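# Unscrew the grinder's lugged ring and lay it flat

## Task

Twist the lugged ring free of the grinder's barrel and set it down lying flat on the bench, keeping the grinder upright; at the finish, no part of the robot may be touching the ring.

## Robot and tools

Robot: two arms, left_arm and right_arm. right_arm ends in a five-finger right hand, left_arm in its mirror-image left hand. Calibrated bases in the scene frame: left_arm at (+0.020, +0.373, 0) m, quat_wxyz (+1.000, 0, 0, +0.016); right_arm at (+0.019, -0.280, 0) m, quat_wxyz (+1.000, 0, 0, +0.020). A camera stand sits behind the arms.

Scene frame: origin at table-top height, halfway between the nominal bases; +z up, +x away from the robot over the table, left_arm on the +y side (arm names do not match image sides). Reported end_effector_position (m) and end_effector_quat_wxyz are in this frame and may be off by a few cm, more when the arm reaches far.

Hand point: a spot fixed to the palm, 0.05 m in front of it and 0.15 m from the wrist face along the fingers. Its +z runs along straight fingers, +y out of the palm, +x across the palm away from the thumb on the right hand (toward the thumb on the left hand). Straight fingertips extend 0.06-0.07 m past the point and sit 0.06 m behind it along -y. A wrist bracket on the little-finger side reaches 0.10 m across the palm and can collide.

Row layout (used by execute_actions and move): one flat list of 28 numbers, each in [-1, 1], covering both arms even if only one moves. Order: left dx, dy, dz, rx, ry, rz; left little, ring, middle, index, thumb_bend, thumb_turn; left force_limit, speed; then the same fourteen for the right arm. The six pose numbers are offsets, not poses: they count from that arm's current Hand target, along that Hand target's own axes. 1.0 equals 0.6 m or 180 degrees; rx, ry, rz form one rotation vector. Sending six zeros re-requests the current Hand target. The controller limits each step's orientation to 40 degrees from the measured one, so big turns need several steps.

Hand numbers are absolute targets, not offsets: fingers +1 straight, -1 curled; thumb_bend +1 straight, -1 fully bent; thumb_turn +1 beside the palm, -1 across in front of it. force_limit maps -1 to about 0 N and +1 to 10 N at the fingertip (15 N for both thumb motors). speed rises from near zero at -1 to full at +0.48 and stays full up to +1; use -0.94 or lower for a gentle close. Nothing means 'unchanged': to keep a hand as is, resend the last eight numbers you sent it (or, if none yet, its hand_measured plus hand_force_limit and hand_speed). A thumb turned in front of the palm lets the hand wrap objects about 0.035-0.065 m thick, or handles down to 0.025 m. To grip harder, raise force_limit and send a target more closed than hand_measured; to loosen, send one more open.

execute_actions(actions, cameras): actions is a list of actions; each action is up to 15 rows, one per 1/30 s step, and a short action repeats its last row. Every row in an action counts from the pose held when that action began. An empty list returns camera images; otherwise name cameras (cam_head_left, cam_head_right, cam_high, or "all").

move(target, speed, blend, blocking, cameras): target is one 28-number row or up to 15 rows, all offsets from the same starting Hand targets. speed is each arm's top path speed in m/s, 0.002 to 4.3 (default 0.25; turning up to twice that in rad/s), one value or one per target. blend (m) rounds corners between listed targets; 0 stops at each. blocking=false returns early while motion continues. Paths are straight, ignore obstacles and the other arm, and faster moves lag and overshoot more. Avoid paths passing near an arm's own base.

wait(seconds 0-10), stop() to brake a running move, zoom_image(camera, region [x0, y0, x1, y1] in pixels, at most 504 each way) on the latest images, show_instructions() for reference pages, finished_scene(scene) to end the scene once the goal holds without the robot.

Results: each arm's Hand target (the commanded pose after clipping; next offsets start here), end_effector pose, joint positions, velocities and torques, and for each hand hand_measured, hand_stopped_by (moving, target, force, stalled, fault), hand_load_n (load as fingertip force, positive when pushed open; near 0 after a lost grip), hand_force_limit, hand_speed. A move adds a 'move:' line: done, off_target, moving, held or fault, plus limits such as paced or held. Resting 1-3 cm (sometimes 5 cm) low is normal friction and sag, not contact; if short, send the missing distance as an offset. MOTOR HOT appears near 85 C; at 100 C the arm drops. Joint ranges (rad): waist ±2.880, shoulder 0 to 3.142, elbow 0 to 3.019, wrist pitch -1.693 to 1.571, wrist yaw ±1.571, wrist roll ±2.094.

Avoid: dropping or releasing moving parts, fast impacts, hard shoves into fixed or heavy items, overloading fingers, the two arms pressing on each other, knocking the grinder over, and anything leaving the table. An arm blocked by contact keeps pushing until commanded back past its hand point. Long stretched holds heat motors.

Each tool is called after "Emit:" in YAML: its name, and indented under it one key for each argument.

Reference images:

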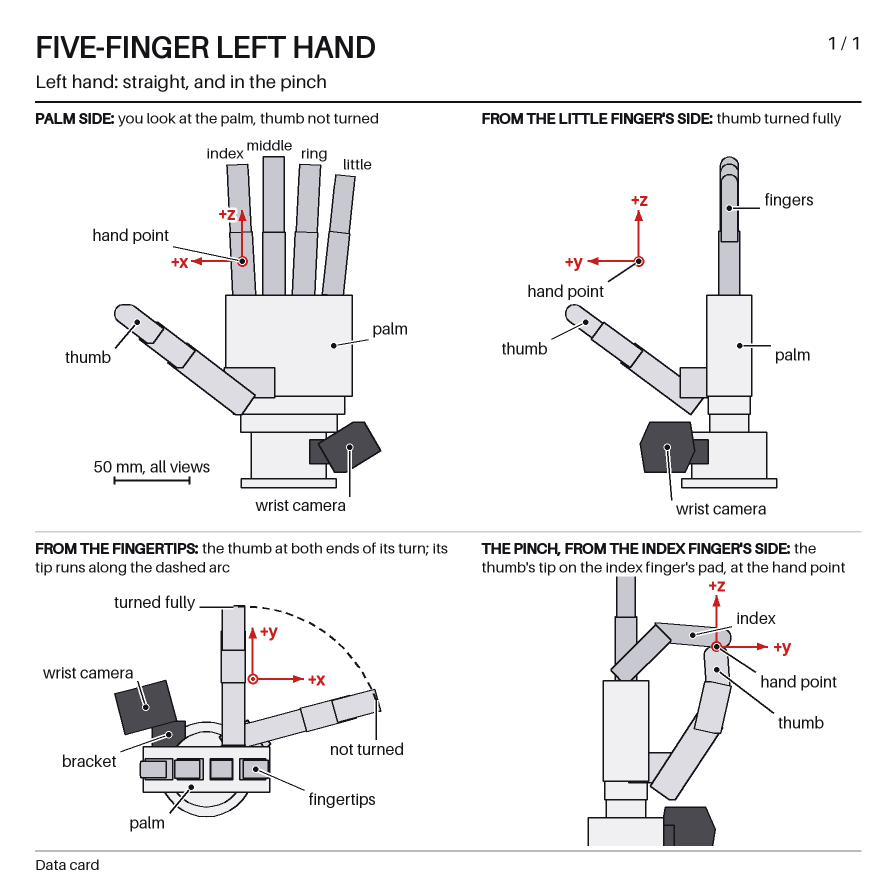

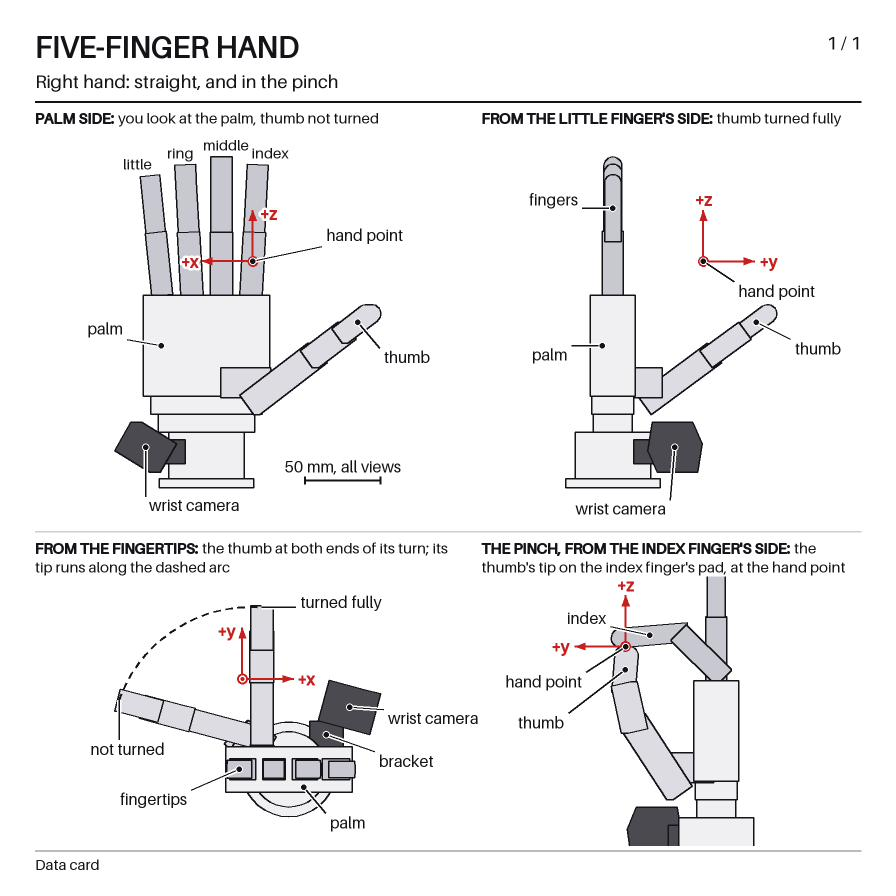

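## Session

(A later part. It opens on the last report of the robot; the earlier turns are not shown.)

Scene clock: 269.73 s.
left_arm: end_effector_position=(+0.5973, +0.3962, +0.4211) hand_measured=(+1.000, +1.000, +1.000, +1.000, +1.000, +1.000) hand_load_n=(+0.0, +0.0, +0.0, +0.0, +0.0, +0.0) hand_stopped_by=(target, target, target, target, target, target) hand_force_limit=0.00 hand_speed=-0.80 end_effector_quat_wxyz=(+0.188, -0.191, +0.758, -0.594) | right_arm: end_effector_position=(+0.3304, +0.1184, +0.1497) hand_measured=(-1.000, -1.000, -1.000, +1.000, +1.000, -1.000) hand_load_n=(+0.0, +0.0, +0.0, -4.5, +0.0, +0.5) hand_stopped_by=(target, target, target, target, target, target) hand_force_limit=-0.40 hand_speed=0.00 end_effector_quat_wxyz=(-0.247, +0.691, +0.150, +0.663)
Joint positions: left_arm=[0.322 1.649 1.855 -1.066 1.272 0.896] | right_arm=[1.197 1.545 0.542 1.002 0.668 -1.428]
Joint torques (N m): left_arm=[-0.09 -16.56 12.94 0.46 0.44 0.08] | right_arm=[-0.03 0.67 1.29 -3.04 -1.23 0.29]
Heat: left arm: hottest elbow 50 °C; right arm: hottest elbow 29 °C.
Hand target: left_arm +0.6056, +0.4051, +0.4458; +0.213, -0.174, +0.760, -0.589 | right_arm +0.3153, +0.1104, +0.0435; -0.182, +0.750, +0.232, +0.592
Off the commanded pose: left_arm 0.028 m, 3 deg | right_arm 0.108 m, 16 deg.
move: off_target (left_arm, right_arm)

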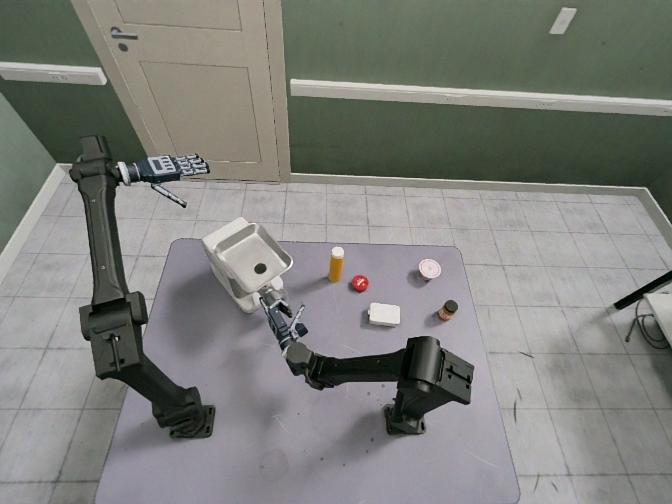

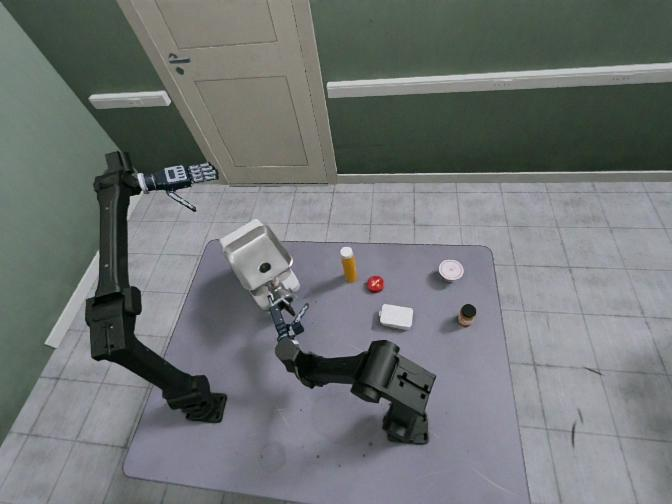

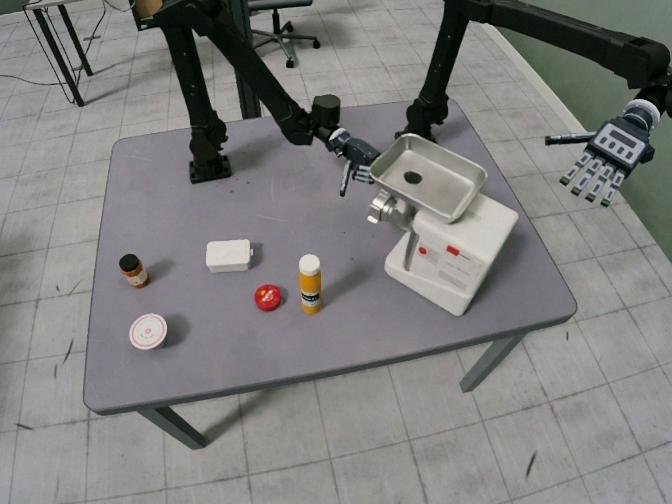

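Emit:
move:
  target:
    - [0,0,0,0,0,0,1,1,1,1,1,1,0,-0.8,0.2498,0.004,-0.0403,0,0.0744,0,-1,-1,-1,1,1,-1,-0.4,0]
    - [0,0,0,0,0,0,1,1,1,1,1,1,0,-0.8,0.2485,0.0692,-0.0458,0,0.0744,0,-1,-1,-1,1,1,-1,-0.4,0]
  speed: 0.15

Scene clock: 272.97 s.
left_arm: end_effector_position=(+0.5973, +0.3962, +0.4211) hand_measured=(+1.000, +1.000, +1.000, +1.000, +1.000, +1.000) hand_load_n=(+0.0, +0.0, +0.0, +0.0, +0.0, +0.0) hand_stopped_by=(target, target, target, target, target, target) hand_force_limit=0.00 hand_speed=-0.80 end_effector_quat_wxyz=(+0.188, -0.191, +0.758, -0.594) | right_arm: end_effector_position=(+0.3399, +0.0889, +0.1905) hand_measured=(-1.000, -1.000, -1.000, +1.000, +1.000, -1.000) hand_load_n=(+0.0, +0.0, +0.0, +0.0, +0.0, +0.5) hand_stopped_by=(target, target, target, target, target, target) hand_force_limit=-0.40 hand_speed=0.00 end_effector_quat_wxyz=(-0.216, +0.677, +0.211, +0.671)
Joint positions: left_arm=[0.322 1.649 1.855 -1.066 1.272 0.896] | right_arm=[1.136 1.364 0.495 0.862 0.563 -1.559]
Joint torques (N m): left_arm=[-0.5 -16.62 12.89 0.46 0.43 0.08] | right_arm=[-2.37 -8.76 6.39 1.66 -0.06 -0.08]
Heat: left arm: hottest elbow 51 °C; right arm: hottest elbow 29 °C.
Hand target: left_arm +0.6056, +0.4051, +0.4458; +0.213, -0.174, +0.760, -0.589 | right_arm +0.3453, +0.0808, +0.1949; -0.208, +0.676, +0.210, +0.675
Off the commanded pose: left_arm 0.028 m, 3 deg | right_arm 0.011 m, 1 deg.
move: off_target (left_arm, right_arm)

Emit:
move:
  target: [0,0,0,0,0,0,1,1,1,1,1,1,0,-0.8,-0.125,-0.015,0,0,-0.044,0,-1,-1,-1,1,1,-1,-0.4,0]
  speed: 0.12

Scene clock: 274.53 s.
left_arm: end_effector_position=(+0.5973, +0.3962, +0.4211) hand_measured=(+1.000, +1.000, +1.000, +1.000, +1.000, +1.000) hand_load_n=(+0.0, +0.0, -0.5, -0.5, +0.5, +0.0) hand_stopped_by=(target, target, target, target, target, target) hand_force_limit=0.00 hand_speed=-0.80 end_effector_quat_wxyz=(+0.188, -0.191, +0.758, -0.594) | right_arm: end_effector_position=(+0.3404, +0.0909, +0.1798) hand_measured=(-1.000, -1.000, -1.000, +1.000, +1.000, -1.000) hand_load_n=(+0.0, +0.0, +0.0, -1.5, +0.0, +0.5) hand_stopped_by=(target, target, target, target, target, target) hand_force_limit=-0.40 hand_speed=0.00 end_effector_quat_wxyz=(-0.230, +0.684, +0.190, +0.665)
Joint positions: left_arm=[0.322 1.649 1.855 -1.066 1.272 0.896] | right_arm=[1.136 1.392 0.496 0.885 0.572 -1.503]
Joint torques (N m): left_arm=[-0.5 -16.56 12.93 0.53 0.4 0.12] | right_arm=[-1.26 -0.26 4.97 -0.25 0 0.2]
Heat: left arm: hottest elbow 51 °C; right arm: hottest elbow 29 °C.
Hand target: left_arm +0.6056, +0.4051, +0.4458; +0.213, -0.174, +0.760, -0.589 | right_arm +0.3401, +0.0881, +0.1200; -0.193, +0.721, +0.223, +0.627
Off the commanded pose: left_arm 0.028 m, 3 deg | right_arm 0.060 m, 8 deg.
move: off_target (left_arm, right_arm)

Emit:
move:
  target: [0,0,0,0,0,0,1,1,1,1,1,1,0,-0.8,0,-0.027,0,0,0,0,-1,-1,-1,1,1,-1,-0.4,0]
  speed: 0.08

Scene clock: 276.00 s.
left_arm: end_effector_position=(+0.5973, +0.3962, +0.4211) hand_measured=(+1.000, +1.000, +1.000, +1.000, +1.000, +1.000) hand_load_n=(-0.5, +0.0, +0.0, +0.0, +0.0, -0.5) hand_stopped_by=(target, target, target, target, target, target) hand_force_limit=0.00 hand_speed=-0.80 end_effector_quat_wxyz=(+0.188, -0.191, +0.758, -0.594) | right_arm: end_effector_position=(+0.3321, +0.1099, +0.1661) hand_measured=(-1.000, -1.000, -1.000, +1.000, +1.000, -1.000) hand_load_n=(+0.0, +0.5, +0.0, +0.5, +0.0, +0.5) hand_stopped_by=(target, target, target, target, target, target) hand_force_limit=-0.40 hand_speed=0.00 end_effector_quat_wxyz=(-0.232, +0.693, +0.196, +0.654)
Joint positions: left_arm=[0.322 1.649 1.855 -1.066 1.272 0.896] | right_arm=[1.172 1.444 0.526 0.874 0.595 -1.481]
Joint torques (N m): left_arm=[-0.32 -16.38 12.94 0.49 0.42 0.1] | right_arm=[-1.2 -2.96 4.86 0.03 0.53 0.09]
Heat: left arm: hottest elbow 51 °C; right arm: hottest elbow 29 °C.
Hand target: left_arm +0.6056, +0.4051, +0.4458; +0.213, -0.174, +0.760, -0.589 | right_arm +0.3310, +0.1016, +0.1200; -0.194, +0.721, +0.223, +0.627
Off the commanded pose: left_arm 0.028 m, 3 deg | right_arm 0.047 m, 7 deg.
move: off_target (left_arm, right_arm)

Emit:
move:
  target:
    - [0,0,0,0,0,0,1,1,1,1,1,1,0,-0.8,0.108,0,-0.01,0,0,0,-1,-1,-1,1,1,-1,-0.4,0]
    - [0,0,0,0,0,0,1,1,1,1,1,1,0,-0.8,0.108,0.03,-0.01,0,0,0,-1,-1,-1,1,1,-1,-0.4,0]
  speed: 0.1

Scene clock: 278.17 s.
left_arm: end_effector_position=(+0.5973, +0.3962, +0.4211) hand_measured=(+1.000, +1.000, +1.000, +1.000, +1.000, +1.000) hand_load_n=(+0.0, +0.0, +0.0, +0.0, +0.0, +0.0) hand_stopped_by=(target, target, target, target, target, target) hand_force_limit=0.00 hand_speed=-0.80 end_effector_quat_wxyz=(+0.188, -0.191, +0.758, -0.594) | right_arm: end_effector_position=(+0.3308, +0.1063, +0.1835) hand_measured=(-1.000, -1.000, -1.000, +1.000, +1.000, -1.000) hand_load_n=(+0.0, +0.0, +0.0, +0.5, +0.0, +0.5) hand_stopped_by=(target, target, target, target, target, target) hand_force_limit=-0.40 hand_speed=0.00 end_effector_quat_wxyz=(-0.211, +0.716, +0.236, +0.622)
Joint positions: left_arm=[0.322 1.649 1.855 -1.066 1.272 0.896] | right_arm=[1.159 1.316 0.564 0.59 0.548 -1.478]
Joint torques (N m): left_arm=[0.21 -16.91 12.96 0.51 0.41 0.11] | right_arm=[-3.49 -8.94 6.74 1.52 0.59 -0.01]
Heat: left arm: hottest elbow 51 °C; right arm: hottest elbow 29 °C.
Hand target: left_arm +0.6056, +0.4051, +0.4458; +0.213, -0.174, +0.760, -0.589 | right_arm +0.3437, +0.0884, +0.1849; -0.193, +0.721, +0.224, +0.627
Off the commanded pose: left_arm 0.028 m, 3 deg | right_arm 0.022 m, 3 deg.
move: off_target (left_arm, right_arm)

Emit:
move:
  target:
    - [0,0,0,0,0,0,1,1,1,1,1,1,0,-0.8,-0.14,0,0,0,0,0,-1,-1,-1,1,1,-1,-0.4,0]
    - [0,0,0,0,0,0,1,1,1,1,1,1,0,-0.8,-0.23,0,0.02,0,-0.02,0,-1,-1,-1,1,1,-1,-0.4,0]
  speed: 0.12

Scene clock: 281.10 s.
left_arm: end_effector_position=(+0.5973, +0.3962, +0.4211) hand_measured=(+1.000, +1.000, +1.000, +1.000, +1.000, +1.000) hand_load_n=(+0.0, +0.0, +0.0, -0.5, +0.0, +0.0) hand_stopped_by=(target, target, target, target, target, target) hand_force_limit=0.00 hand_speed=-0.80 end_effector_quat_wxyz=(+0.188, -0.191, +0.758, -0.594) | right_arm: end_effector_position=(+0.3328, +0.1086, +0.1500) hand_measured=(-1.000, -1.000, -1.000, +1.000, +1.000, -1.000) hand_load_n=(+0.0, +0.0, +0.0, +0.5, +0.0, +0.5) hand_stopped_by=(target, target, target, target, target, target) hand_force_limit=-0.40 hand_speed=0.00 end_effector_quat_wxyz=(-0.269, +0.679, +0.171, +0.661)
Joint positions: left_arm=[0.322 1.649 1.855 -1.066 1.272 0.896] | right_arm=[1.16 1.523 0.488 1.059 0.566 -1.444]
Joint torques (N m): left_arm=[0.21 -16.21 12.97 0.53 0.4 0.08] | right_arm=[-2.78 2.2 1.33 -1.72 -0.06 0.07]
Heat: left arm: hottest elbow 51 °C; right arm: hottest elbow 29 °C.
Hand target: left_arm +0.6056, +0.4051, +0.4458; +0.213, -0.174, +0.760, -0.589 | right_arm +0.3377, +0.0843, +0.0467; -0.186, +0.740, +0.230, +0.604
Off the commanded pose: left_arm 0.028 m, 3 deg | right_arm 0.106 m, 15 deg.
move: off_target (left_arm, right_arm)

Emit:
wait:
  seconds: 0.1
  cameras: ["all"]

Emit:
zoom_image:
  camera: "cam_high"
  region: [350, 170, 420, 240]

Emit:
zoom_image:
  camera: "cam_head_left"
  region: [250, 275, 310, 335]

Emit:
zoom_image:
  camera: "cam_head_right"
  region: [255, 275, 315, 335]

Scene clock: 281.57 s.
left_arm: end_effector_position=(+0.5973, +0.3962, +0.4211) hand_measured=(+1.000, +1.000, +1.000, +1.000, +1.000, +1.000) hand_load_n=(+0.0, +0.0, +0.0, +0.0, +0.0, +0.0) hand_stopped_by=(target, target, target, target, target, target) hand_force_limit=0.00 hand_speed=-0.80 end_effector_quat_wxyz=(+0.188, -0.191, +0.758, -0.594) | right_arm: end_effector_position=(+0.3329, +0.1085, +0.1501) hand_measured=(-1.000, -1.000, -1.000, +1.000, +1.000, -1.000) hand_load_n=(+0.0, +0.0, +0.0, +0.0, +0.0, +0.5) hand_stopped_by=(target, target, target, target, target, target) hand_force_limit=-0.40 hand_speed=0.00 end_effector_quat_wxyz=(-0.269, +0.679, +0.171, +0.661)
Joint positions: left_arm=[0.322 1.649 1.855 -1.066 1.272 0.896] | right_arm=[1.159 1.523 0.488 1.059 0.566 -1.444]
Joint torques (N m): left_arm=[-0.26 -16.44 13.05 0.47 0.41 0.11] | right_arm=[-2.73 2.26 1.37 -1.73 -0.06 0.08]
Heat: left arm: hottest elbow 51 °C; right arm: hottest elbow 29 °C.
Hand target: left_arm +0.6056, +0.4051, +0.4458; +0.213, -0.174, +0.760, -0.589 | right_arm +0.3378, +0.0843, +0.0468; -0.186, +0.740, +0.229, +0.604
Off the commanded pose: left_arm 0.028 m, 3 deg | right_arm 0.106 m, 15 deg.
wait: 0.10 s; at rest from the start

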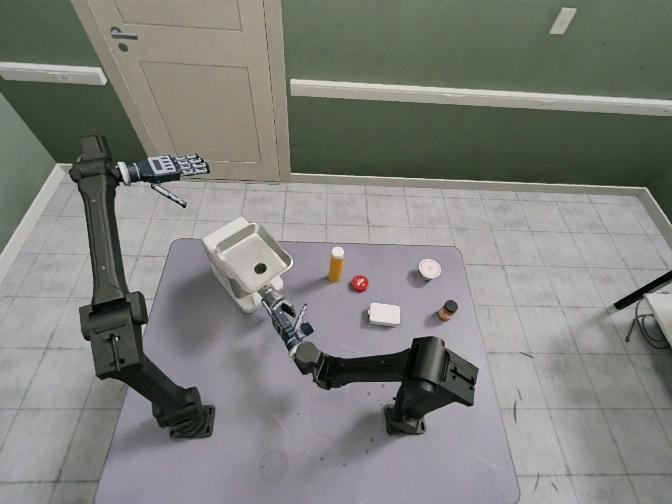

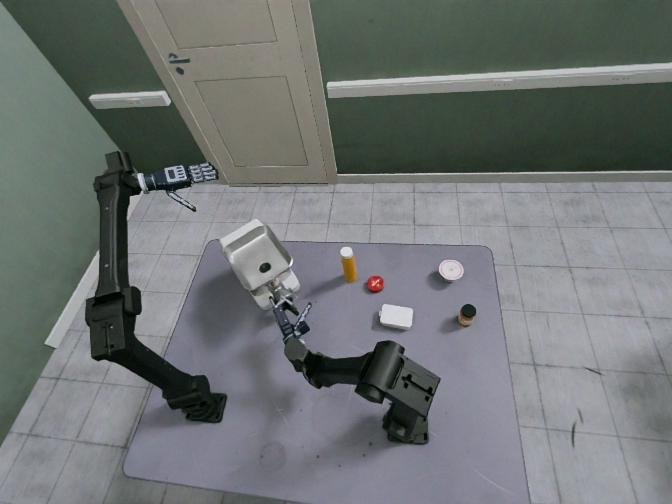

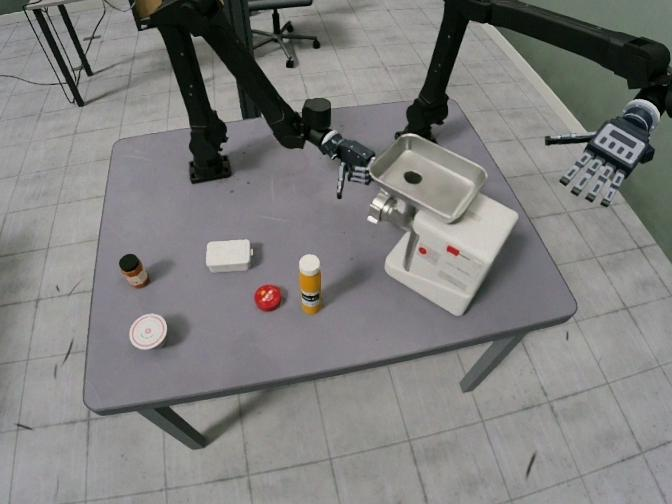

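Scaled by 7.200 from the camera's 672x504 image, which has a finer 960x720 frame.

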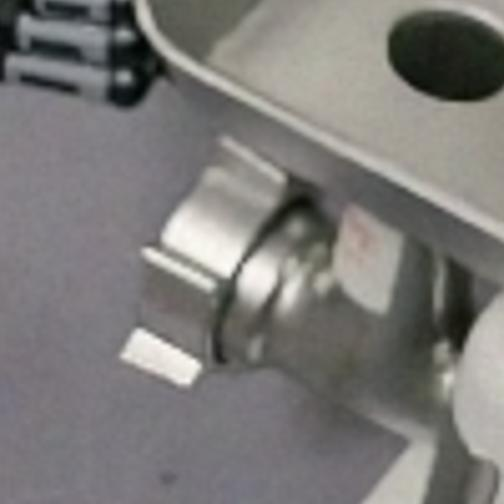

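Scaled by 8.400 from the camera's 672x504 image, which has a finer 960x720 frame.

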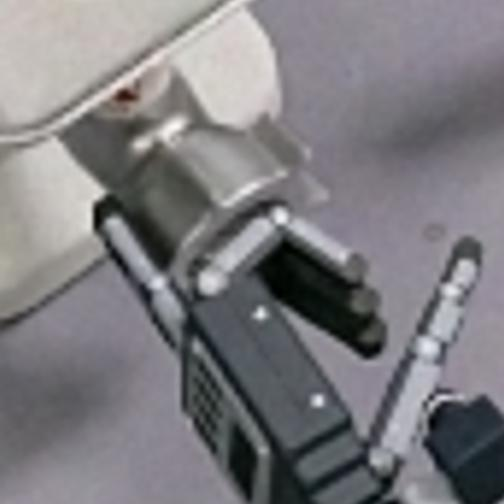

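Scaled by 8.400 from the camera's 672x504 image, which has a finer 960x720 frame.

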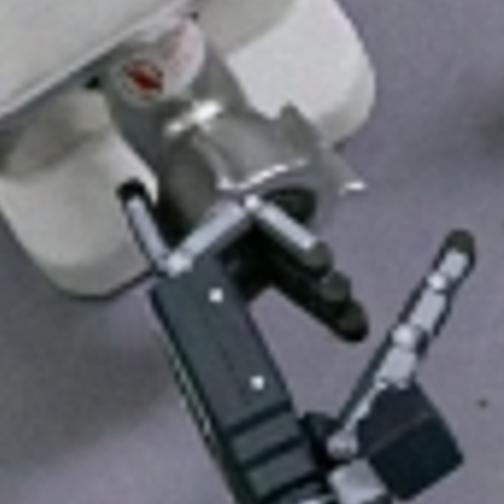

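Emit:
move:
  target:
    - [0,0,0,0,0,0,1,1,1,1,1,1,0,-0.8,0.1955,-0.0382,-0.0265,0,0.064,0,-1,-1,-1,1,1,-1,-0.4,0]
    - [0,0,0,0,0,0,1,1,1,1,1,1,0,-0.8,0.1852,-0.0343,-0.118,0,0.064,0,-1,-1,-1,1,1,-1,-0.4,0]
  speed: 0.15

Scene clock: 290.87 s.
left_arm: end_effector_position=(+0.5973, +0.3962, +0.4211) hand_measured=(+1.000, +1.000, +1.000, +1.000, +1.000, +1.000) hand_load_n=(+0.0, +0.0, +0.0, +0.0, +0.0, +0.0) hand_stopped_by=(target, target, target, target, target, target) hand_force_limit=0.00 hand_speed=-0.80 end_effector_quat_wxyz=(+0.188, -0.191, +0.758, -0.594) | right_arm: end_effector_position=(+0.2929, +0.0725, +0.1626) hand_measured=(-1.000, -1.000, -1.000, +1.000, +1.000, -1.000) hand_load_n=(+0.0, +0.0, +0.0, +0.0, +0.0, +0.5) hand_stopped_by=(target, target, target, target, target, target) hand_force_limit=-0.40 hand_speed=0.00 end_effector_quat_wxyz=(-0.205, +0.681, +0.205, +0.673)
Joint positions: left_arm=[0.322 1.649 1.855 -1.066 1.272 0.896] | right_arm=[1.269 1.388 0.403 0.97 0.723 -1.558]
Joint torques (N m): left_arm=[0.03 -16.32 12.86 0.38 0.42 0.08] | right_arm=[0.03 -8.35 5.91 1.72 0.22 -0.08]
Heat: left arm: hottest elbow 51 °C; right arm: hottest wrist pitch 29 °C.
Hand target: left_arm +0.6056, +0.4051, +0.4458; +0.213, -0.174, +0.760, -0.589 | right_arm +0.2873, +0.0748, +0.1698; -0.209, +0.676, +0.210, +0.675
Off the commanded pose: left_arm 0.028 m, 3 deg | right_arm 0.009 m, 1 deg.
move: off_target (left_arm)

Emit:
move:
  target: [0,0,0,0,0,0,1,1,1,1,1,1,0,-0.8,-0.103,-0.0428,0.005,0,0,0.2667,0.99,-1,-1,1,1,-1,-0.4,0]
  speed: 0.2

Scene clock: 295.03 s.
left_arm: end_effector_position=(+0.5973, +0.3962, +0.4211) hand_measured=(+1.000, +1.000, +1.000, +1.000, +1.000, +1.000) hand_load_n=(+0.0, +0.0, +0.0, -0.5, +0.0, +0.0) hand_stopped_by=(target, target, target, target, target, target) hand_force_limit=0.00 hand_speed=-0.80 end_effector_quat_wxyz=(+0.188, -0.191, +0.758, -0.594) | right_arm: end_effector_position=(+0.2699, +0.1007, +0.1117) hand_measured=(+0.990, -1.000, -1.000, +1.000, +1.000, -1.000) hand_load_n=(+0.0, +0.0, +0.0, +0.0, +0.0, +0.5) hand_stopped_by=(target, target, target, target, target, target) hand_force_limit=-0.40 hand_speed=0.00 end_effector_quat_wxyz=(-0.465, +0.704, -0.074, +0.532)
Joint positions: left_arm=[0.322 1.649 1.855 -1.066 1.272 0.896] | right_arm=[1.252 1.446 0.363 1.082 0.68 -0.747]
Joint torques (N m): left_arm=[-0.38 -16.15 12.93 0.51 0.41 0.09] | right_arm=[-2.2 -5.48 5.07 2.52 -0.08 0.15]
Heat: left arm: hottest elbow 51 °C; right arm: hottest wrist pitch 29 °C.
Hand target: left_arm +0.6056, +0.4051, +0.4458; +0.213, -0.174, +0.760, -0.589 | right_arm +0.2751, +0.0976, +0.1079; -0.465, +0.703, -0.083, +0.532
Off the commanded pose: left_arm 0.028 m, 3 deg | right_arm 0.007 m, 1 deg.
move: off_target (left_arm)

Emit:
move:
  target: [0,0,0,0,0,0,1,1,1,1,1,1,0,-0.8,0.001,0.001,0.11,0,0,0,0.99,-1,-1,1,1,-1,-0.4,0]
  speed: 0.1

Scene clock: 296.43 s.
left_arm: end_effector_position=(+0.5973, +0.3962, +0.4211) hand_measured=(+1.000, +1.000, +1.000, +1.000, +1.000, +1.000) hand_load_n=(+0.0, +0.0, +0.0, +0.0, +0.0, +0.0) hand_stopped_by=(target, target, target, target, target, target) hand_force_limit=0.00 hand_speed=-0.80 end_effector_quat_wxyz=(+0.188, -0.191, +0.758, -0.594) | right_arm: end_effector_position=(+0.2964, +0.1061, +0.0977) hand_measured=(+0.990, -1.000, -1.000, +1.000, +1.000, -1.000) hand_load_n=(+0.0, +0.0, +0.0, +0.0, +0.0, +0.0) hand_stopped_by=(target, target, target, target, target, target) hand_force_limit=-0.40 hand_speed=0.00 end_effector_quat_wxyz=(-0.460, +0.713, -0.064, +0.525)
Joint positions: left_arm=[0.322 1.649 1.855 -1.066 1.272 0.896] | right_arm=[1.166 1.508 0.394 1.084 0.578 -0.745]
Joint torques (N m): left_arm=[-0.15 -16.62 12.98 0.47 0.4 0.11] | right_arm=[-4.48 -2.9 12.37 1.29 -0.76 0.13]
Heat: left arm: hottest elbow 51 °C; right arm: hottest elbow 29 °C.
Hand target: left_arm +0.6056, +0.4051, +0.4458; +0.213, -0.174, +0.760, -0.589 | right_arm +0.3301, +0.1341, +0.1078; -0.465, +0.703, -0.084, +0.532
Off the commanded pose: left_arm 0.028 m, 3 deg | right_arm 0.045 m, 3 deg.
move: off_target (left_arm, right_arm)

Emit:
move:
  target:
    - [0,0,0,0,0,0,1,1,1,1,1,1,0,-0.8,-0.0055,0,-0.11,0,0,0,0.99,-1,-1,1,1,-1,-0.4,0]
    - [0,0,0,0,0,0,1,1,1,1,1,1,0,-0.8,-0.0145,-0.013,-0.11,0,0,0,0.99,-1,-1,1,1,-1,-0.4,0]
    - [0,0,0,0,0,0,1,1,1,1,1,1,0,-0.8,-0.0145,-0.015,0,0,0,0,0.99,-1,-1,1,1,-1,-0.4,0]
  speed: 0.1

Scene clock: 299.53 s.
left_arm: end_effector_position=(+0.5973, +0.3962, +0.4211) hand_measured=(+1.000, +1.000, +1.000, +1.000, +1.000, +1.000) hand_load_n=(+0.0, +0.0, +0.0, +0.0, +0.0, +0.0) hand_stopped_by=(target, target, target, target, target, target) hand_force_limit=0.00 hand_speed=-0.80 end_effector_quat_wxyz=(+0.188, -0.191, +0.758, -0.594) | right_arm: end_effector_position=(+0.3133, +0.1329, +0.1059) hand_measured=(+0.990, -1.000, -1.000, +1.000, +1.000, -1.000) hand_load_n=(+0.0, +0.0, +0.0, +0.0, +0.0, +0.5) hand_stopped_by=(target, target, target, target, target, target) hand_force_limit=-0.40 hand_speed=0.00 end_effector_quat_wxyz=(-0.461, +0.705, -0.077, +0.533)
Joint positions: left_arm=[0.322 1.649 1.855 -1.066 1.272 0.896] | right_arm=[1.158 1.562 0.483 1.071 0.594 -0.744]
Joint torques (N m): left_arm=[-0.32 -16.38 12.97 0.44 0.42 0.11] | right_arm=[-2.02 -6.95 8.21 1.51 -0.25 0.14]
Heat: left arm: hottest elbow 51 °C; right arm: hottest elbow 29 °C.
Hand target: left_arm +0.6056, +0.4051, +0.4458; +0.213, -0.174, +0.760, -0.589 | right_arm +0.3231, +0.1445, +0.1086; -0.465, +0.703, -0.084, +0.532
Off the commanded pose: left_arm 0.028 m, 3 deg | right_arm 0.015 m, 1 deg.
move: off_target (left_arm, right_arm)

Emit:
move:
  target: [0,0,0,0,0,0,1,1,1,1,1,1,0,-0.8,0.0384,0.0346,-0.008,0,0,-0.02,0.99,-1,-1,1,1,-1,-0.4,0]
  speed: 0.08

Scene clock: 300.93 s.
left_arm: end_effector_position=(+0.5973, +0.3962, +0.4211) hand_measured=(+1.000, +1.000, +1.000, +1.000, +1.000, +1.000) hand_load_n=(+0.0, +0.0, +0.0, +0.0, +0.0, -0.5) hand_stopped_by=(target, target, target, target, target, target) hand_force_limit=0.00 hand_speed=-0.80 end_effector_quat_wxyz=(+0.188, -0.191, +0.758, -0.594) | right_arm: end_effector_position=(+0.3227, +0.1322, +0.1064) hand_measured=(+0.990, -1.000, -1.000, +1.000, +1.000, -1.000) hand_load_n=(-0.5, +0.0, +0.0, +0.5, +0.0, +0.0) hand_stopped_by=(target, target, target, target, target, target) hand_force_limit=-0.40 hand_speed=0.00 end_effector_quat_wxyz=(-0.464, +0.707, -0.056, +0.531)
Joint positions: left_arm=[0.322 1.649 1.855 -1.066 1.272 0.896] | right_arm=[1.12 1.562 0.482 1.074 0.521 -0.77]
Joint torques (N m): left_arm=[-0.09 -16.32 12.94 0.44 0.43 0.08] | right_arm=[-3.31 -9.76 4.63 2.13 0.37 -0.19]
Heat: left arm: hottest elbow 51 °C; right arm: hottest elbow 29 °C.
Hand target: left_arm +0.6056, +0.4051, +0.4458; +0.213, -0.174, +0.760, -0.589 | right_arm +0.3366, +0.1162, +0.1088; -0.448, +0.705, -0.061, +0.546
Off the commanded pose: left_arm 0.028 m, 3 deg | right_arm 0.021 m, 3 deg.
move: off_target (left_arm, right_arm)

Emit:
move:
  target: [0,0,0,0,0,0,1,1,1,1,1,1,0,-0.8,0.012,0.026,-0.012,0,0,0,0.99,-1,-1,1,1,-1,-0.4,0]
  speed: 0.08

Scene clock: 302.17 s.
left_arm: end_effector_position=(+0.5973, +0.3962, +0.4211) hand_measured=(+1.000, +1.000, +1.000, +1.000, +1.000, +1.000) hand_load_n=(+0.0, +0.0, +0.0, +0.0, +0.0, +0.0) hand_stopped_by=(target, target, target, target, target, target) hand_force_limit=0.00 hand_speed=-0.80 end_effector_quat_wxyz=(+0.188, -0.191, +0.758, -0.594) | right_arm: end_effector_position=(+0.3206, +0.1271, +0.1042) hand_measured=(+0.990, -1.000, -1.000, +1.000, +1.000, -1.000) hand_load_n=(+0.0, +0.0, +0.0, +1.0, +0.0, +0.5) hand_stopped_by=(target, target, target, target, target, target) hand_force_limit=-0.40 hand_speed=0.00 end_effector_quat_wxyz=(-0.475, +0.705, -0.045, +0.525)
Joint positions: left_arm=[0.322 1.649 1.855 -1.066 1.272 0.896] | right_arm=[1.105 1.561 0.454 1.109 0.476 -0.773]
Joint torques (N m): left_arm=[0.09 -16.21 12.97 0.51 0.39 0.09] | right_arm=[-4.31 -9.82 3.4 2.15 1.05 -0.15]
Heat: left arm: hottest elbow 51 °C; right arm: hottest elbow 29 °C.
Hand target: left_arm +0.6056, +0.4051, +0.4458; +0.213, -0.174, +0.760, -0.589 | right_arm +0.3397, +0.0987, +0.1028; -0.448, +0.705, -0.061, +0.546
Off the commanded pose: left_arm 0.028 m, 3 deg | right_arm 0.034 m, 4 deg.
move: off_target (left_arm, right_arm)

Emit:
wait:
  seconds: 0.1
  cameras: ["all"]

Emit:
zoom_image:
  camera: "cam_high"
  region: [350, 170, 420, 240]

Emit:
zoom_image:
  camera: "cam_head_left"
  region: [255, 280, 305, 330]

Emit:
zoom_image:
  camera: "cam_head_right"
  region: [260, 280, 310, 330]

Scene clock: 303.17 s.
left_arm: end_effector_position=(+0.5973, +0.3962, +0.4211) hand_measured=(+1.000, +1.000, +1.000, +1.000, +1.000, +1.000) hand_load_n=(+0.0, +0.0, +0.0, +0.0, +0.0, +0.0) hand_stopped_by=(target, target, target, target, target, target) hand_force_limit=0.00 hand_speed=-0.80 end_effector_quat_wxyz=(+0.188, -0.191, +0.758, -0.594) | right_arm: end_effector_position=(+0.3206, +0.1272, +0.1043) hand_measured=(+0.990, -1.000, -1.000, +1.000, +1.000, -1.000) hand_load_n=(+0.0, +0.0, +0.0, +1.0, -0.5, +0.5) hand_stopped_by=(target, target, target, target, target, target) hand_force_limit=-0.40 hand_speed=0.00 end_effector_quat_wxyz=(-0.475, +0.705, -0.045, +0.525)
Joint positions: left_arm=[0.322 1.649 1.855 -1.066 1.272 0.896] | right_arm=[1.105 1.561 0.454 1.11 0.475 -0.773]
Joint torques (N m): left_arm=[0.09 -16.56 12.92 0.46 0.41 0.11] | right_arm=[-4.42 -9.7 3.44 2.14 1.06 -0.15]
Heat: left arm: hottest elbow 51 °C; right arm: hottest elbow 29 °C.
Hand target: left_arm +0.6056, +0.4051, +0.4458; +0.213, -0.174, +0.760, -0.589 | right_arm +0.3397, +0.0988, +0.1029; -0.448, +0.705, -0.061, +0.546
Off the commanded pose: left_arm 0.028 m, 3 deg | right_arm 0.034 m, 4 deg.
wait: 0.10 s; at rest from the start

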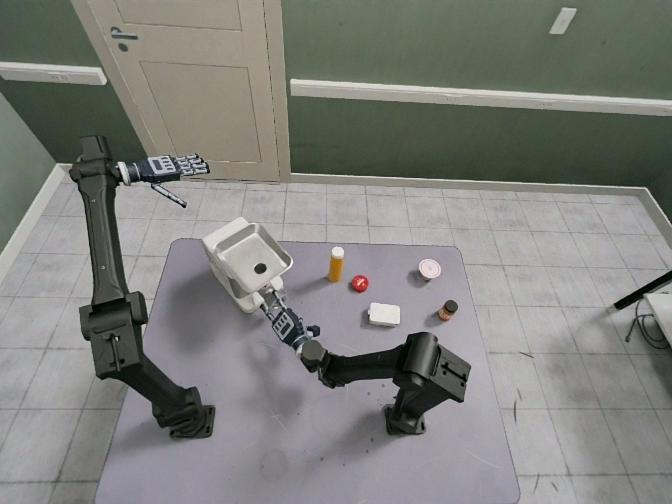

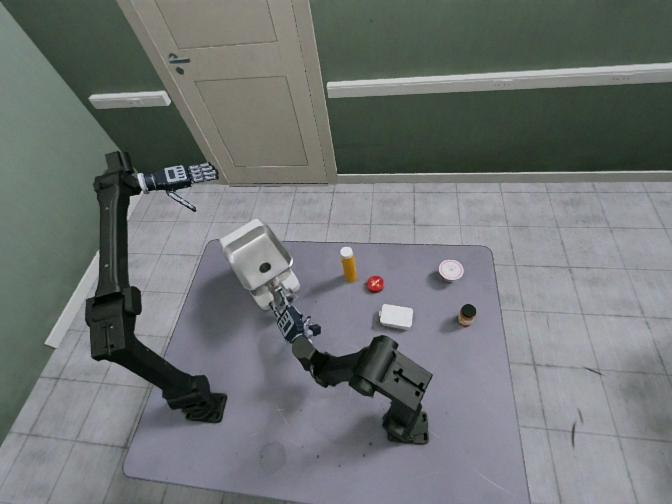

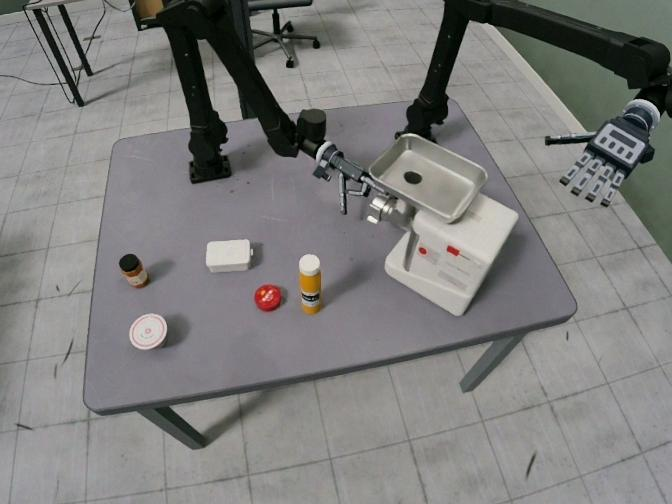

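Scaled by 7.200 from the camera's 672x504 image, which has a finer 960x720 frame.

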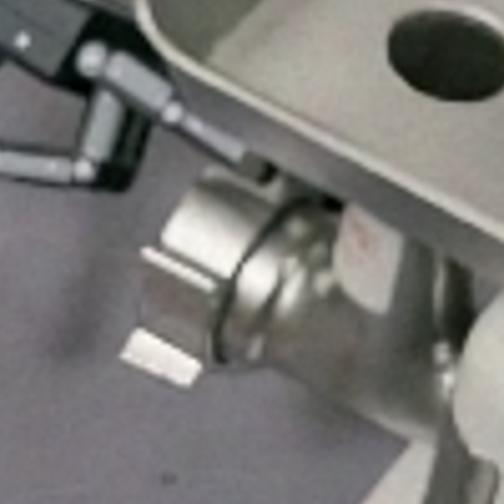

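Scaled by 10.080 from the camera's 672x504 image, which has a finer 960x720 frame.

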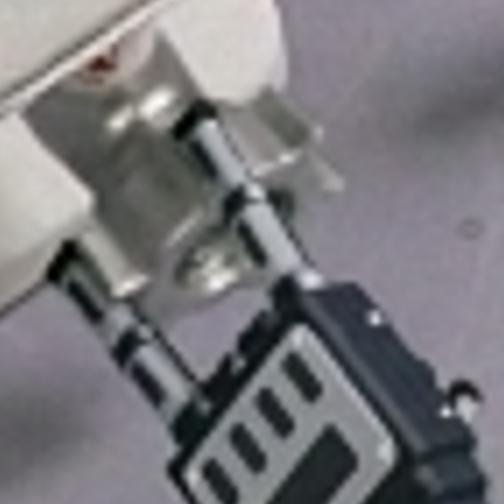

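Scaled by 10.080 from the camera's 672x504 image, which has a finer 960x720 frame.

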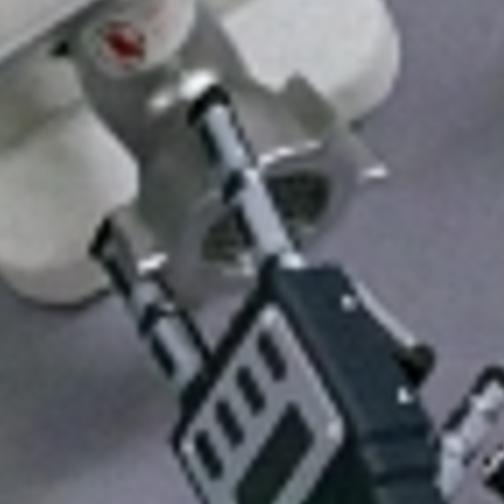

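Emit:
move:
  target: [0,0,0,0,0,0,1,1,1,1,1,1,0,-0.8,-0.034,0.034,-0.005,0,0,0,0.99,-1,-1,1,1,-1,-0.4,0]
  speed: 0.08

Scene clock: 305.10 s.
left_arm: end_effector_position=(+0.5973, +0.3962, +0.4211) hand_measured=(+1.000, +1.000, +1.000, +1.000, +1.000, +1.000) hand_load_n=(+0.0, +0.0, -0.5, +0.0, +0.0, +0.0) hand_stopped_by=(target, target, target, target, target, target) hand_force_limit=0.00 hand_speed=-0.80 end_effector_quat_wxyz=(+0.188, -0.191, +0.758, -0.594) | right_arm: end_effector_position=(+0.3196, +0.1264, +0.0994) hand_measured=(+0.990, -1.000, -1.000, +1.000, +1.000, -1.000) hand_load_n=(+0.5, +0.0, +0.0, +1.0, +0.0, +0.5) hand_stopped_by=(target, target, target, target, target, target) hand_force_limit=-0.40 hand_speed=0.00 end_effector_quat_wxyz=(-0.494, +0.687, -0.052, +0.531)
Joint positions: left_arm=[0.322 1.649 1.855 -1.066 1.272 0.896] | right_arm=[1.105 1.625 0.436 1.246 0.471 -0.773]
Joint torques (N m): left_arm=[-0.09 -16.44 12.97 0.53 0.42 0.08] | right_arm=[-4.07 -5.83 2.81 1.69 1.36 -0.14]
Heat: left arm: hottest elbow 51 °C; right arm: hottest elbow 29 °C.
Hand target: left_arm +0.6056, +0.4051, +0.4458; +0.213, -0.174, +0.760, -0.589 | right_arm +0.3374, +0.0968, +0.0742; -0.448, +0.705, -0.061, +0.546
Off the commanded pose: left_arm 0.028 m, 3 deg | right_arm 0.043 m, 6 deg.
move: off_target (left_arm, right_arm)

Emit:
move:
  target: [0,0,0,0,0,0,1,1,1,1,1,1,0,-0.8,-0.0165,0,-0.005,0,0,0.05,0.99,-1,-1,1,1,-1,-0.4,0]
  speed: 0.08
  cameras: ["all"]

Emit:
zoom_image:
  camera: "cam_head_left"
  region: [255, 280, 305, 330]

Emit:
zoom_image:
  camera: "cam_head_right"
  region: [260, 280, 310, 330]

Scene clock: 307.20 s.
left_arm: end_effector_position=(+0.5973, +0.3962, +0.4211) hand_measured=(+1.000, +1.000, +1.000, +1.000, +1.000, +1.000) hand_load_n=(+0.0, +0.0, +0.0, +0.0, +0.0, +0.0) hand_stopped_by=(target, target, target, target, target, target) hand_force_limit=0.00 hand_speed=-0.80 end_effector_quat_wxyz=(+0.188, -0.191, +0.758, -0.594) | right_arm: end_effector_position=(+0.3143, +0.1290, +0.0939) hand_measured=(+0.990, -1.000, -1.000, +1.000, +1.000, -1.000) hand_load_n=(+6.0, +0.0, +0.0, +0.0, +0.0, +0.0) hand_stopped_by=(target, target, target, target, target, target) hand_force_limit=-0.40 hand_speed=0.00 end_effector_quat_wxyz=(-0.522, +0.682, -0.089, +0.505)
Joint positions: left_arm=[0.322 1.649 1.855 -1.066 1.272 0.896] | right_arm=[1.105 1.641 0.426 1.276 0.473 -0.666]
Joint torques (N m): left_arm=[-0.15 -16.32 12.96 0.5 0.41 0.09] | right_arm=[-4.25 -6.01 2.43 1.74 1.19 0.28]
Heat: left arm: hottest elbow 51 °C; right arm: hottest wrist pitch 29 °C.
Hand target: left_arm +0.6056, +0.4051, +0.4458; +0.213, -0.174, +0.760, -0.589 | right_arm +0.3310, +0.1008, +0.0672; -0.490, +0.698, -0.116, +0.510
Off the commanded pose: left_arm 0.028 m, 3 deg | right_arm 0.042 m, 5 deg.
move: off_target (left_arm, right_arm)

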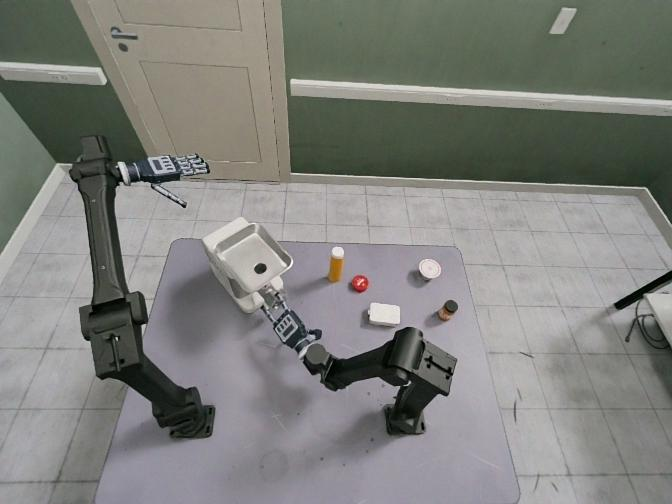

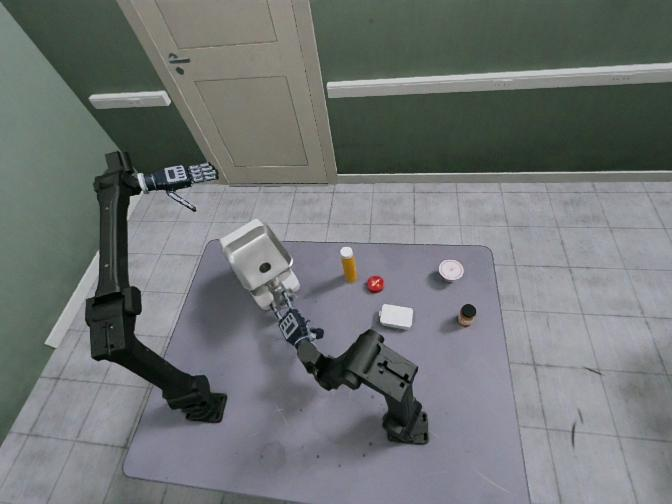

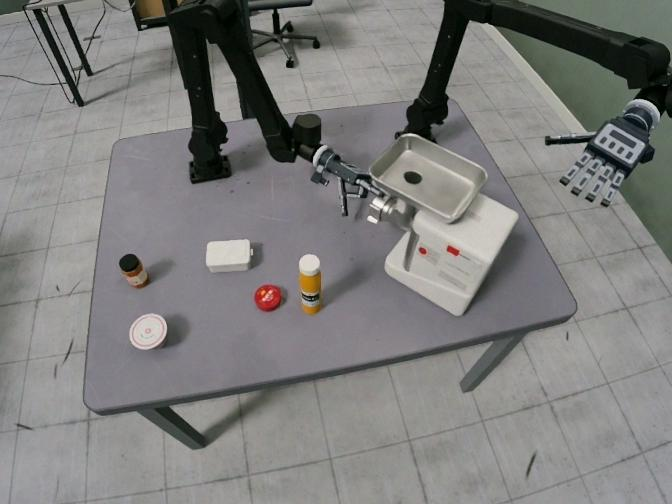

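Scaled by 10.080 from the camera's 672x504 image, which has a finer 960x720 frame.

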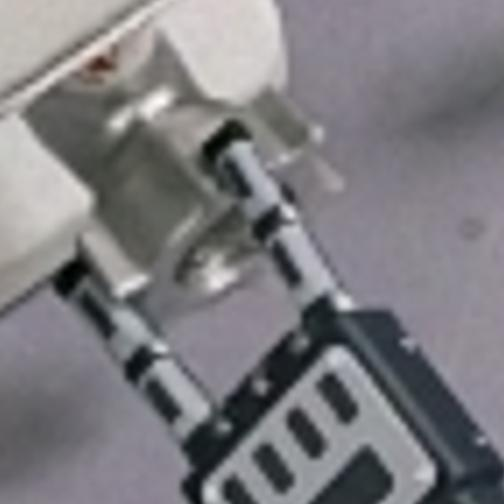

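Scaled by 10.080 from the camera's 672x504 image, which has a finer 960x720 frame.

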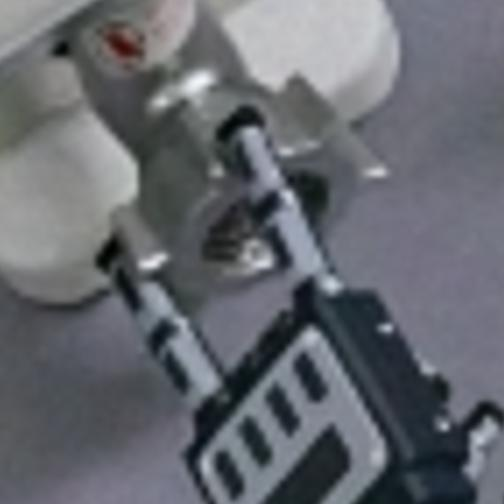

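Emit:
move:
  target:
    - [0,0,0,0,0,0,1,1,1,1,1,1,0,-0.8,0.012,0.011,0,0,0,-0.052,0.99,-1,-1,1,1,-1,-0.4,0]
    - [0,0,0,0,0,0,1,1,1,1,1,1,0,-0.8,0.025,0.024,0,0,0,-0.1,0.99,-1,-1,1,1,-1,-0.4,0]
  speed: 0.06
  blend: [0.02,0]
  cameras: ["all"]

Emit:
zoom_image:
  camera: "cam_head_left"
  region: [255, 280, 305, 330]

Emit:
zoom_image:
  camera: "cam_head_right"
  region: [260, 280, 310, 330]

Emit:
zoom_image:
  camera: "cam_high"
  region: [350, 170, 420, 240]

Scene clock: 311.07 s.
left_arm: end_effector_position=(+0.5973, +0.3962, +0.4211) hand_measured=(+1.000, +1.000, +1.000, +1.000, +1.000, +1.000) hand_load_n=(+0.0, +0.0, +0.0, +0.0, +0.0, -0.5) hand_stopped_by=(target, target, target, target, target, target) hand_force_limit=0.00 hand_speed=-0.80 end_effector_quat_wxyz=(+0.188, -0.191, +0.758, -0.594) | right_arm: end_effector_position=(+0.3190, +0.1236, +0.0950) hand_measured=(+0.988, -1.000, -1.000, +1.000, +1.000, -1.000) hand_load_n=(-21.0, +0.0, +0.0, +4.5, +0.0, +0.0) hand_stopped_by=(target, target, target, target, target, target) hand_force_limit=-0.40 hand_speed=0.00 end_effector_quat_wxyz=(-0.493, +0.683, -0.042, +0.537)
Joint positions: left_arm=[0.322 1.649 1.855 -1.066 1.272 0.896] | right_arm=[1.105 1.654 0.425 1.3 0.465 -0.798]
Joint torques (N m): left_arm=[-0.03 -16.44 12.92 0.44 0.43 0.11] | right_arm=[-4.42 -5.48 2.17 1.24 1.13 -1.15]
Heat: left arm: hottest elbow 51 °C; right arm: hottest wrist pitch 29 °C.
Hand target: left_arm +0.6056, +0.4051, +0.4458; +0.213, -0.174, +0.760, -0.589 | right_arm +0.3427, +0.0837, +0.0644; -0.404, +0.708, -0.006, +0.580
Off the commanded pose: left_arm 0.028 m, 3 deg | right_arm 0.055 m, 12 deg.
move: off_target (left_arm, right_arm)

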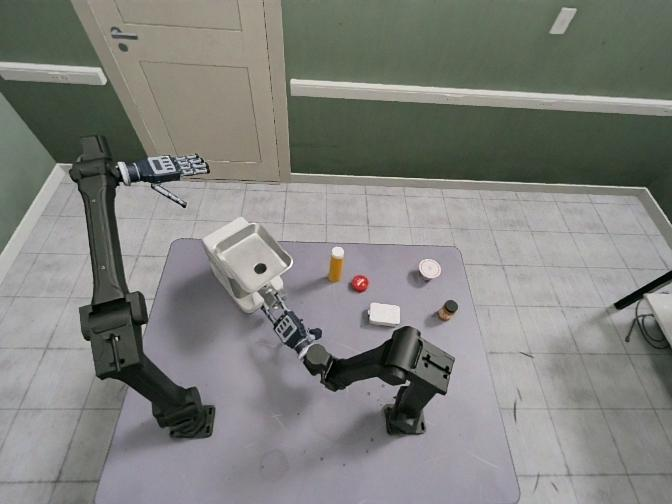

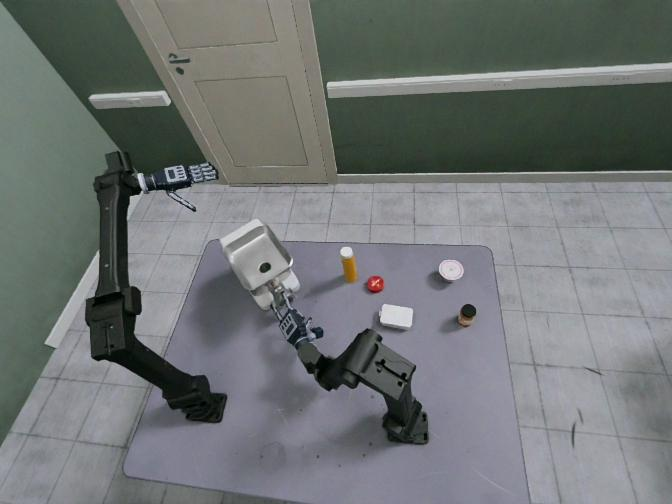

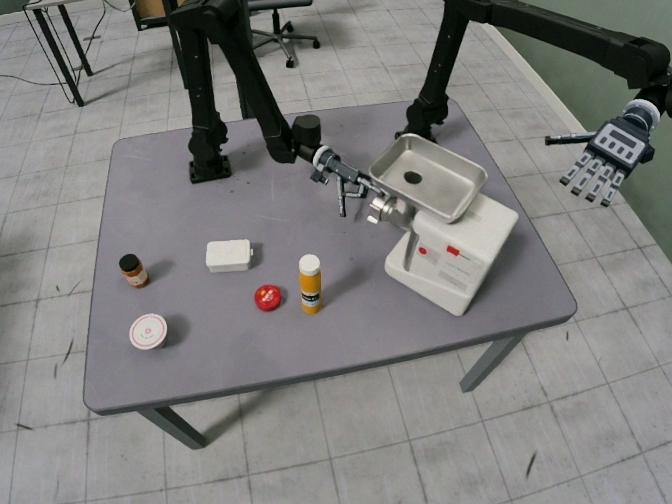

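Scaled by 10.080 from the camera's 672x504 image, which has a finer 960x720 frame.

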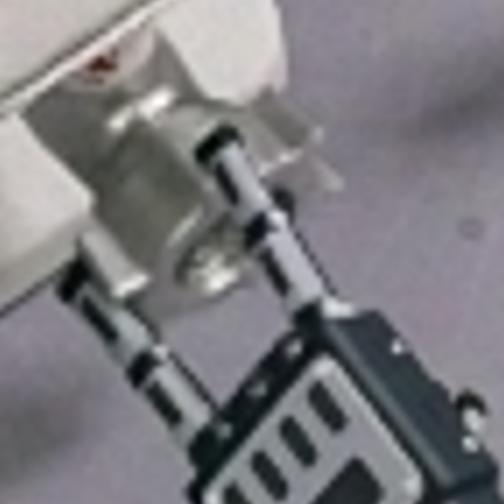

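Scaled by 10.080 from the camera's 672x504 image, which has a finer 960x720 frame.

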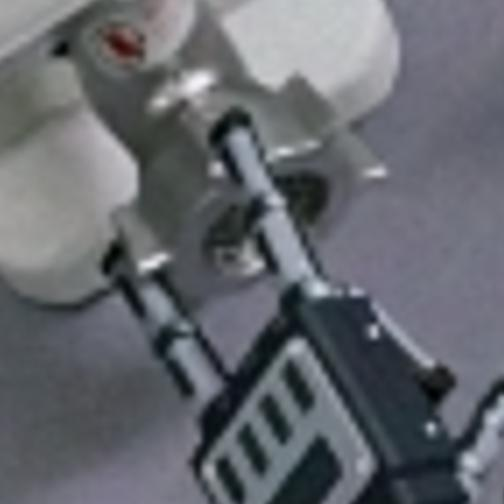

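Scaled by 7.200 from the camera's 672x504 image, which has a finer 960x720 frame.

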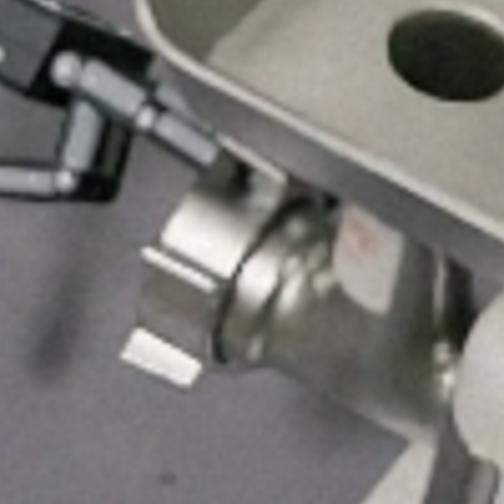

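Emit:
move:
  target:
    - [0,0,0,0,0,0,1,1,1,1,1,1,0,-0.8,-0.025,-0.03,0,0,0,0.08,0.99,-1,-1,1,1,-1,-0.4,0]
    - [0,0,0,0,0,0,1,1,1,1,1,1,0,-0.8,-0.025,-0.045,-0.11,0,0,0.08,0.99,-1,-1,1,1,-1,-0.4,0]
  speed: 0.12

Scene clock: 315.27 s.
left_arm: end_effector_position=(+0.5973, +0.3962, +0.4211) hand_measured=(+1.000, +1.000, +1.000, +1.000, +1.000, +1.000) hand_load_n=(+0.0, +0.0, +0.0, +0.0, +0.0, +0.0) hand_stopped_by=(target, target, target, target, target, target) hand_force_limit=0.00 hand_speed=-0.80 end_effector_quat_wxyz=(+0.188, -0.191, +0.758, -0.594) | right_arm: end_effector_position=(+0.2761, +0.0677, +0.0588) hand_measured=(+0.990, -1.000, -1.000, +1.000, +1.000, -1.000) hand_load_n=(+0.0, +0.5, +0.0, +0.0, +0.0, +0.0) hand_stopped_by=(target, target, target, target, target, target) hand_force_limit=-0.40 hand_speed=0.00 end_effector_quat_wxyz=(-0.458, +0.710, -0.089, +0.528)
Joint positions: left_arm=[0.322 1.649 1.855 -1.066 1.272 0.896] | right_arm=[1.202 1.633 0.279 1.324 0.653 -0.713]
Joint torques (N m): left_arm=[-0.21 -16.38 12.97 0.53 0.43 0.1] | right_arm=[-0.21 -8.82 3.02 2.43 0.2 0.14]
Heat: left arm: hottest elbow 51 °C; right arm: hottest wrist pitch 29 °C.
Hand target: left_arm +0.6056, +0.4051, +0.4458; +0.213, -0.174, +0.760, -0.589 | right_arm +0.2709, +0.0718, +0.0678; -0.473, +0.701, -0.094, +0.525
Off the commanded pose: left_arm 0.028 m, 3 deg | right_arm 0.011 m, 2 deg.
move: off_target (left_arm, right_arm)


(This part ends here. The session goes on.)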